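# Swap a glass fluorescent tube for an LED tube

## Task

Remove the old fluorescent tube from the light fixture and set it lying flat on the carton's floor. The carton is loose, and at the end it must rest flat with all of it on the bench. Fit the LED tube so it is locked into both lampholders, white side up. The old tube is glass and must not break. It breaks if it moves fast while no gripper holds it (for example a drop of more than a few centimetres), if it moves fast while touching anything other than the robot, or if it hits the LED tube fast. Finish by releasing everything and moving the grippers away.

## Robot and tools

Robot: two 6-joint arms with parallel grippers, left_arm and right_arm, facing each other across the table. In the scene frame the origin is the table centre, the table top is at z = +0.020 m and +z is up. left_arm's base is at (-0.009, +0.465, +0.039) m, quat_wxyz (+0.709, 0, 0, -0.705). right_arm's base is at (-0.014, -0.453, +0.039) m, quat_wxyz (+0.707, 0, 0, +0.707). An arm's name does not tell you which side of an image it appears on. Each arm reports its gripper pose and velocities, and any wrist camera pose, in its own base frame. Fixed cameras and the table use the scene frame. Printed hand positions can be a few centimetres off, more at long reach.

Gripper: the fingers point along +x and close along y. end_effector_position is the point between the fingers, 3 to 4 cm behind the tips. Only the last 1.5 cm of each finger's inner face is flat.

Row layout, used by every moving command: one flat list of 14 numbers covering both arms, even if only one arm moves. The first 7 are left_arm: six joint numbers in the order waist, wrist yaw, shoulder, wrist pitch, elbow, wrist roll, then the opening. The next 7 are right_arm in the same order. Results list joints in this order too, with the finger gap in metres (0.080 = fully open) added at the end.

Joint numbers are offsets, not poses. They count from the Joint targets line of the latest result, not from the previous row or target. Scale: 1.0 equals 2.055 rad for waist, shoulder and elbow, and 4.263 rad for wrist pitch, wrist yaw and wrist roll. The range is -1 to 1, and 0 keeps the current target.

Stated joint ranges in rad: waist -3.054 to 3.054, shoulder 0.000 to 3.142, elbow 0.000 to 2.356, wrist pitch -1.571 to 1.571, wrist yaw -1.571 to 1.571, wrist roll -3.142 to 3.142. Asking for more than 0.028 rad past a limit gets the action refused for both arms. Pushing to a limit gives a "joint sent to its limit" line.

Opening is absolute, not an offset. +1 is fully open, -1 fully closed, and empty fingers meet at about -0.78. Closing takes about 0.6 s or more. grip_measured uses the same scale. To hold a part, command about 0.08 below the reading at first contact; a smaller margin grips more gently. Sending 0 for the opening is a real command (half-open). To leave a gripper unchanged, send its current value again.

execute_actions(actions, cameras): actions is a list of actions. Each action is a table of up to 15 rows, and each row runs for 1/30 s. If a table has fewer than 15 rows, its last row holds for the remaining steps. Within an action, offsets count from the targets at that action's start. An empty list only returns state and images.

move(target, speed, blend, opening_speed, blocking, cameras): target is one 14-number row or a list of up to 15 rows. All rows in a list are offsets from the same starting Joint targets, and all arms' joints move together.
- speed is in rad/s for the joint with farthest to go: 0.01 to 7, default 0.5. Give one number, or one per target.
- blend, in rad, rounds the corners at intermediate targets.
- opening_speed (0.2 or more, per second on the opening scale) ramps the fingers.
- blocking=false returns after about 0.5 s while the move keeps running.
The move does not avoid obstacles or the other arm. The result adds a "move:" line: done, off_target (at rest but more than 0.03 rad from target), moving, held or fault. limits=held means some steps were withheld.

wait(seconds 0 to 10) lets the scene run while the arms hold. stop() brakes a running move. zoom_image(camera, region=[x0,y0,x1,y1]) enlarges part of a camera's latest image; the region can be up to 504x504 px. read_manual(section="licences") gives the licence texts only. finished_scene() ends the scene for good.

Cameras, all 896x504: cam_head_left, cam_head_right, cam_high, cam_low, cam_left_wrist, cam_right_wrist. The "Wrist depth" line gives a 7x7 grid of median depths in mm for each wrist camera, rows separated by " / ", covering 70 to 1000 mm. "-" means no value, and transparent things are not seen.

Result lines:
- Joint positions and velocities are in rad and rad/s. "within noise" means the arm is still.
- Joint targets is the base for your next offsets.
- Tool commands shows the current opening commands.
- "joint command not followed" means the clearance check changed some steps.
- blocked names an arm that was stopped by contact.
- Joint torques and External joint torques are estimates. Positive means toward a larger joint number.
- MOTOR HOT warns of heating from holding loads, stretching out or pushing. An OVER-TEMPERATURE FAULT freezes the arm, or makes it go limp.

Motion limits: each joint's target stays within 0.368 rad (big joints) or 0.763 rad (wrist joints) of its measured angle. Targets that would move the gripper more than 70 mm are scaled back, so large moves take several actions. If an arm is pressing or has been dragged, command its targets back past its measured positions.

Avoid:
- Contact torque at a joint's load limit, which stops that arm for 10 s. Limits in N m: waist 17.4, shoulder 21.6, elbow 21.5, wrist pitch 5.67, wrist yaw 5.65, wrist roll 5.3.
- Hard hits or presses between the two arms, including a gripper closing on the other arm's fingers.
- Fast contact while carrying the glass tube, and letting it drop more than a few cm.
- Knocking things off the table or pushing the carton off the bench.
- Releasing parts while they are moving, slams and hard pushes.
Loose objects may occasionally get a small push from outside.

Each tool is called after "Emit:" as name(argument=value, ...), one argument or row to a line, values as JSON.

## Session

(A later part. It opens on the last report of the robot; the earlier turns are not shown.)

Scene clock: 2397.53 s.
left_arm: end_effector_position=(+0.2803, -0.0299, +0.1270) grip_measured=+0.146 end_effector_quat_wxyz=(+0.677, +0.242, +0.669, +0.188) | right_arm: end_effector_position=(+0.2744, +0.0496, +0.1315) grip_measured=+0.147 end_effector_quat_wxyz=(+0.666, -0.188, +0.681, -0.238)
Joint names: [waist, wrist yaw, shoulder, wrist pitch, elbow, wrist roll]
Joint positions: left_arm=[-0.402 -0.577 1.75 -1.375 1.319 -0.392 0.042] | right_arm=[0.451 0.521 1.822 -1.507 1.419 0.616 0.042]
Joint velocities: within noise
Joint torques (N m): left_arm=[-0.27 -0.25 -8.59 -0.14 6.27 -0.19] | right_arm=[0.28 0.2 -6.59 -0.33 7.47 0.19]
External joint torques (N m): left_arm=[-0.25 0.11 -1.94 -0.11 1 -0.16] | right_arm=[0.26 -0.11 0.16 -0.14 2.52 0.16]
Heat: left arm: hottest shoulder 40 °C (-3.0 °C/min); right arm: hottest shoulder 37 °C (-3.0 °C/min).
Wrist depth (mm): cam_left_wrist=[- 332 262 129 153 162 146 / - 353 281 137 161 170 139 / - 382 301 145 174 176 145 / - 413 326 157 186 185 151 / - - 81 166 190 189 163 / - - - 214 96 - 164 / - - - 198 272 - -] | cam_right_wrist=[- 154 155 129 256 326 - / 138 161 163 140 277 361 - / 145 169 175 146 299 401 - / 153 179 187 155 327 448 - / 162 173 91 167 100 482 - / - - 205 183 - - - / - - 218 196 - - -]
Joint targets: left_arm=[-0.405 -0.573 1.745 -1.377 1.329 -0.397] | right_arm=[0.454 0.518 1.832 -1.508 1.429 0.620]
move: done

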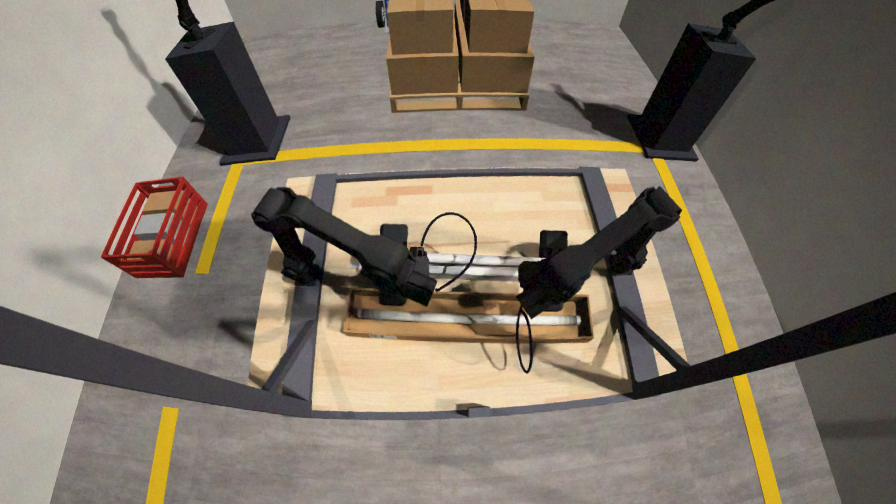

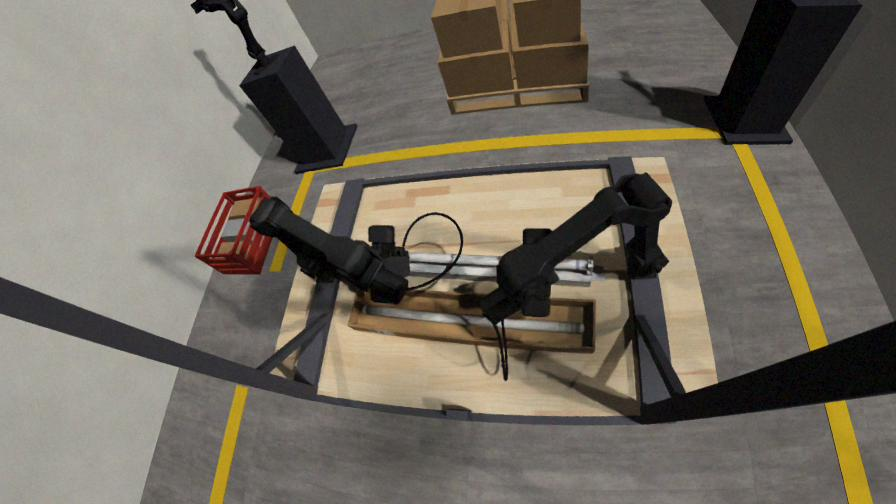

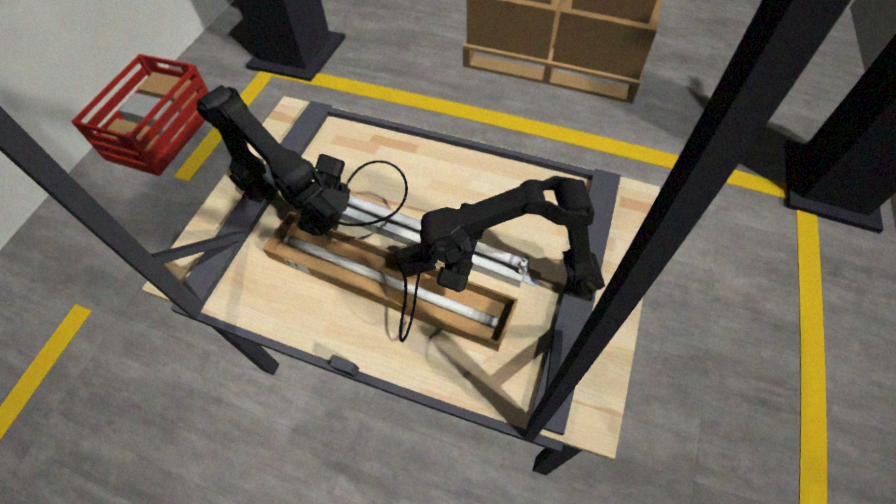

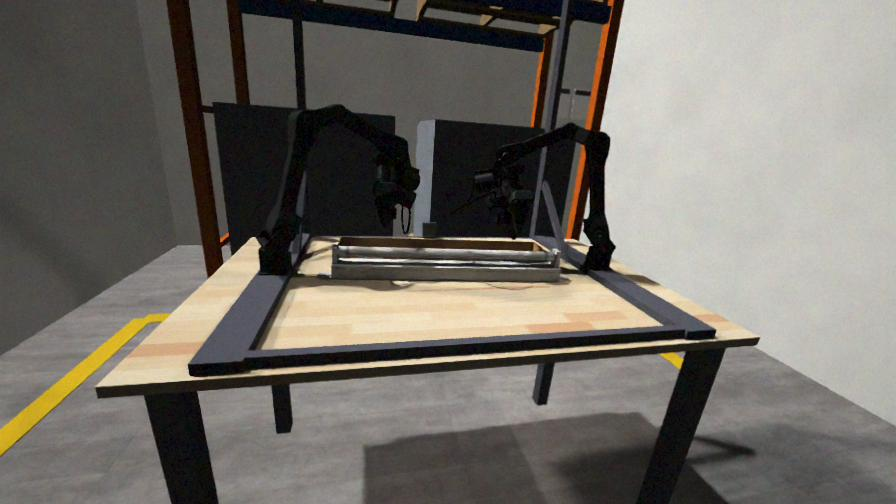

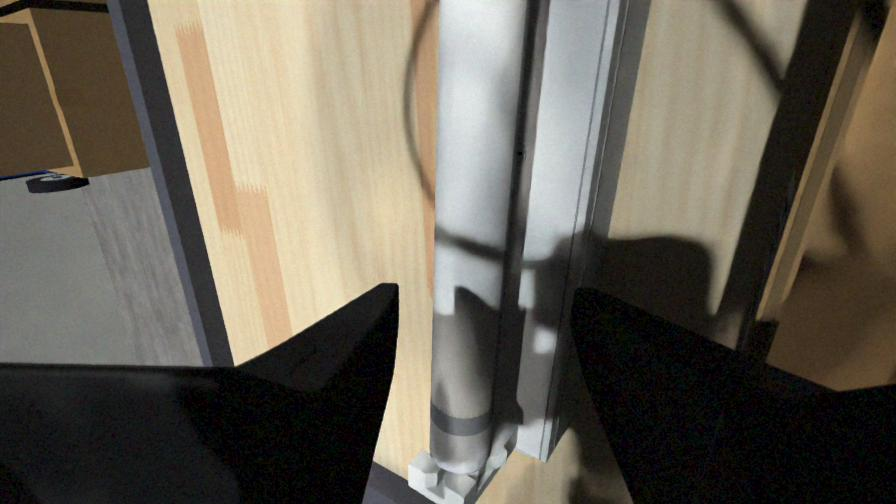

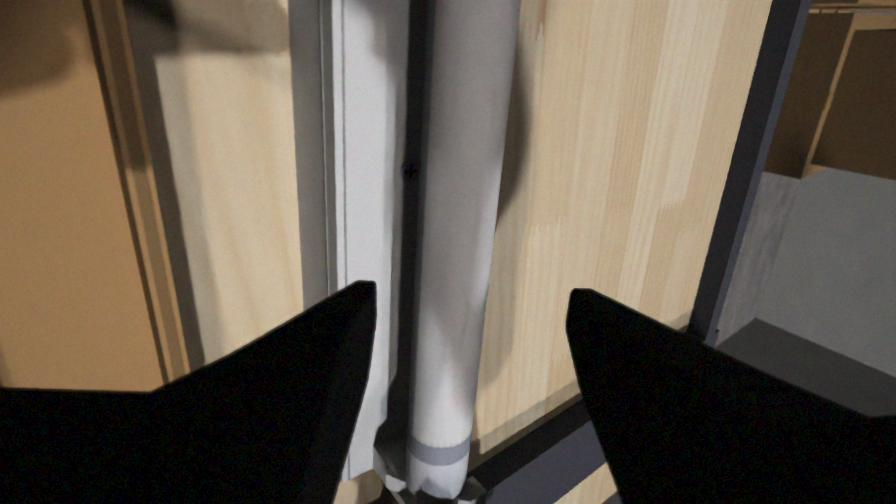

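Emit:
move(
  target=[0.2175,0.1344,-0.1908,0.0045,-0.0915,0.1030,0.6,-0.2545,-0.1215,-0.2550,0.0326,-0.1567,-0.1616,0.6],
  speed=0.6,
)

Emit:
zoom_image(
  camera="cam_left_wrist",
  region=[300, 200, 520, 400],
)

Emit:
zoom_image(
  camera="cam_right_wrist",
  region=[300, 220, 520, 420],
)

Emit:
zoom_image(
  camera="cam_head_left",
  region=[330, 280, 610, 350],
)

Scene clock: 2410.87 s.
left_arm: end_effector_position=(+0.2168, +0.0091, +0.1500) grip_measured=+0.596 end_effector_quat_wxyz=(+0.705, +0.001, +0.709, +0.002) | right_arm: end_effector_position=(+0.2046, -0.0143, +0.1497) grip_measured=+0.597 end_effector_quat_wxyz=(+0.705, -0.002, +0.709, -0.002)
Joint names: [waist, wrist yaw, shoulder, wrist pitch, elbow, wrist roll]
Joint positions: left_arm=[0.038 -0.005 1.364 -1.36 1.149 0.037 0.062] | right_arm=[-0.066 0.005 1.32 -1.371 1.114 -0.066 0.062]
Joint velocities: within noise
Joint torques (N m): left_arm=[0.31 0.19 -6.48 0.49 4.7 0.2] | right_arm=[-0.24 -0.18 -5.68 0.41 5.92 -0.09]
External joint torques (N m): left_arm=[0.32 0.19 -2.36 0.16 -0.97 0.2] | right_arm=[-0.23 -0.18 -2.02 0.08 0.39 -0.1]
Heat: left arm: hottest shoulder 40 °C (-2.0 °C/min); right arm: hottest shoulder 37 °C (-3.0 °C/min).
Wrist depth (mm): cam_left_wrist=[204 205 205 137 207 198 186 / 216 216 216 145 218 205 210 / 229 230 226 157 229 215 222 / 243 245 241 204 243 235 229 / 259 258 93 261 264 225 236 / - - 282 282 285 88 - / - - 282 283 289 74 -] | cam_right_wrist=[191 193 201 133 203 205 205 / 202 202 211 142 216 217 219 / 206 214 222 154 230 232 233 / 227 228 235 200 244 247 248 / 212 210 166 257 258 257 266 / - - 280 281 283 80 - / - - 279 279 284 - -]
Joint targets: left_arm=[0.042 0.000 1.353 -1.358 1.141 0.043] | right_arm=[-0.069 0.001 1.308 -1.369 1.108 -0.069]
move: done

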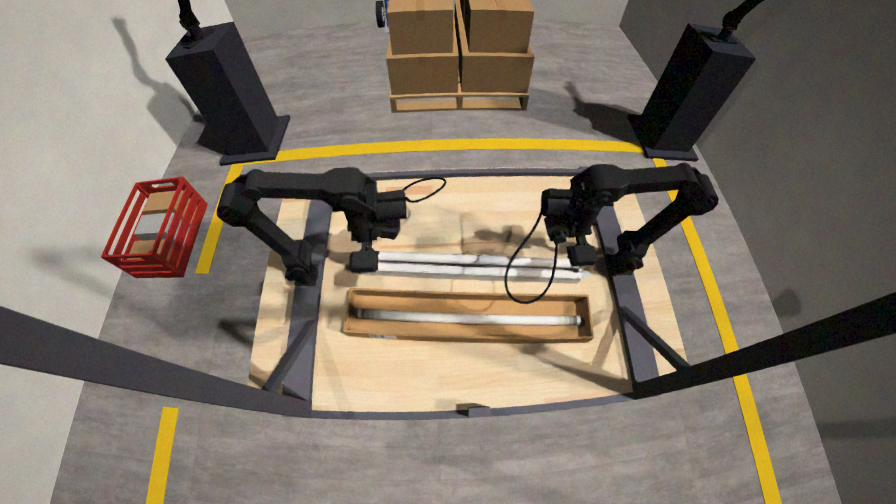

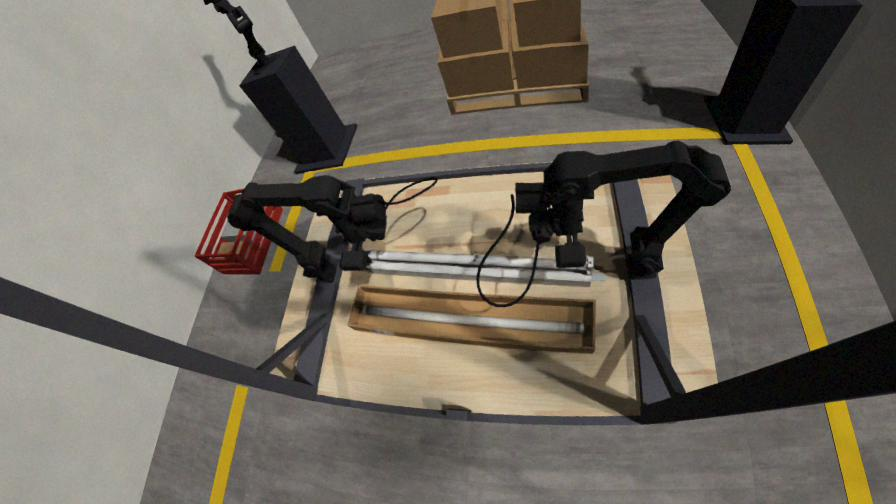

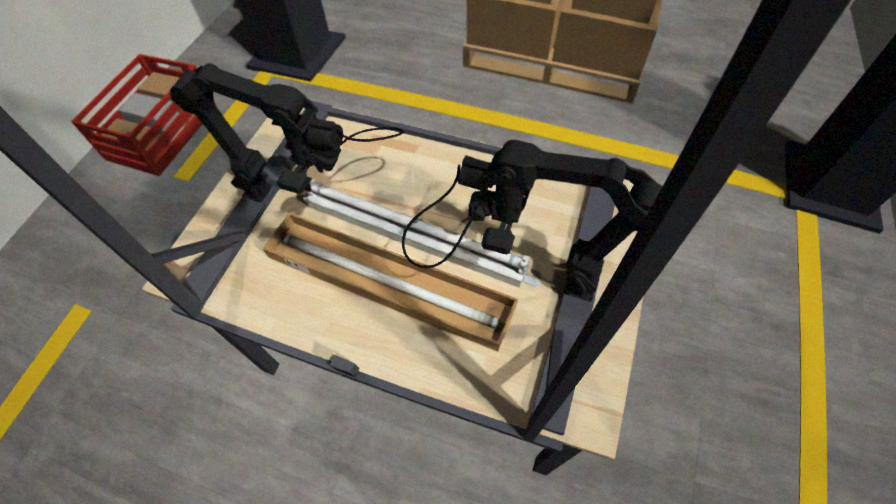

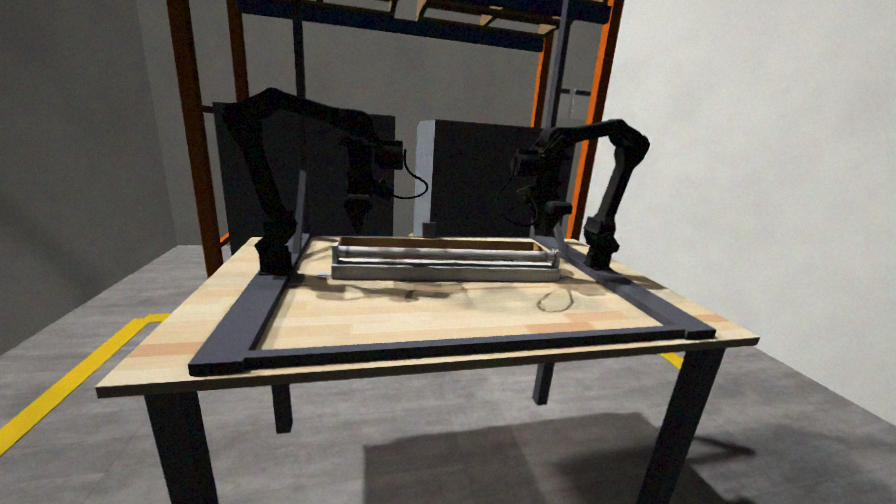

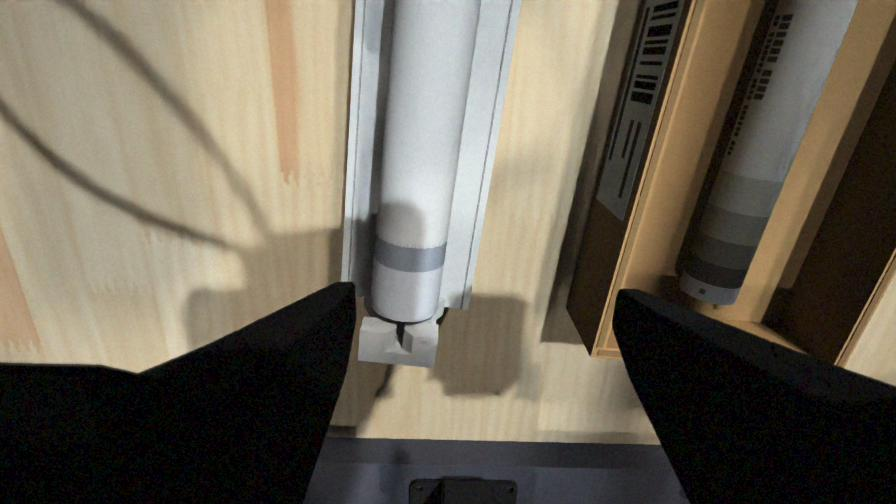

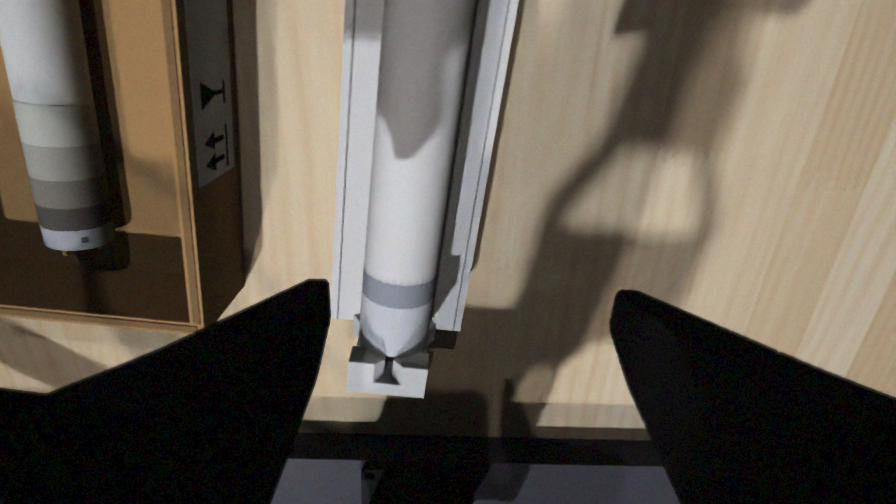

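Scaled by 2.291 from the camera's 896x504 image, which has a finer 1280x720 frame.

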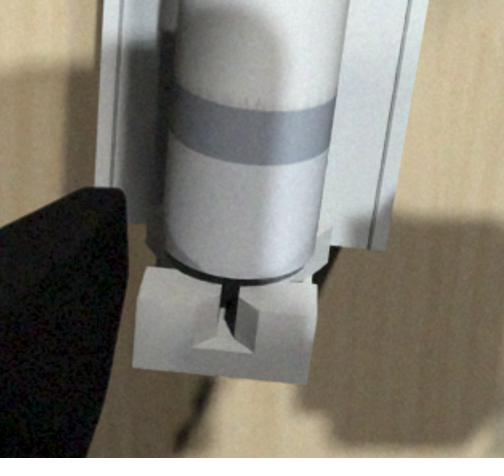

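Scaled by 2.291 from the camera's 896x504 image, which has a finer 1280x720 frame.

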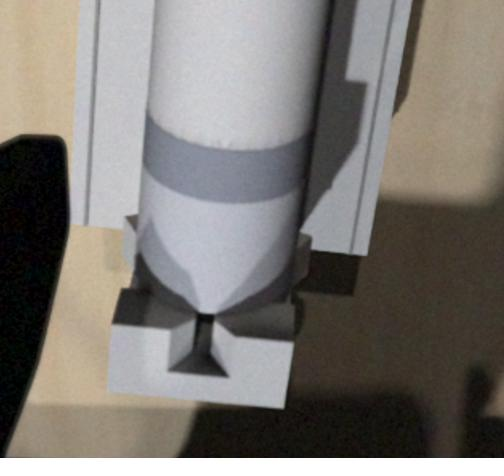

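Scaled by 1.800 from the camera's 896x504 image, which has a finer 1280x720 frame.

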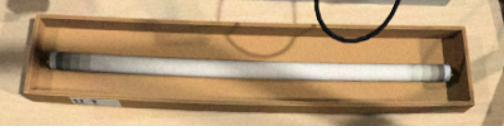

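Emit:
finished_scene(
)

The scene is finished: the task was done.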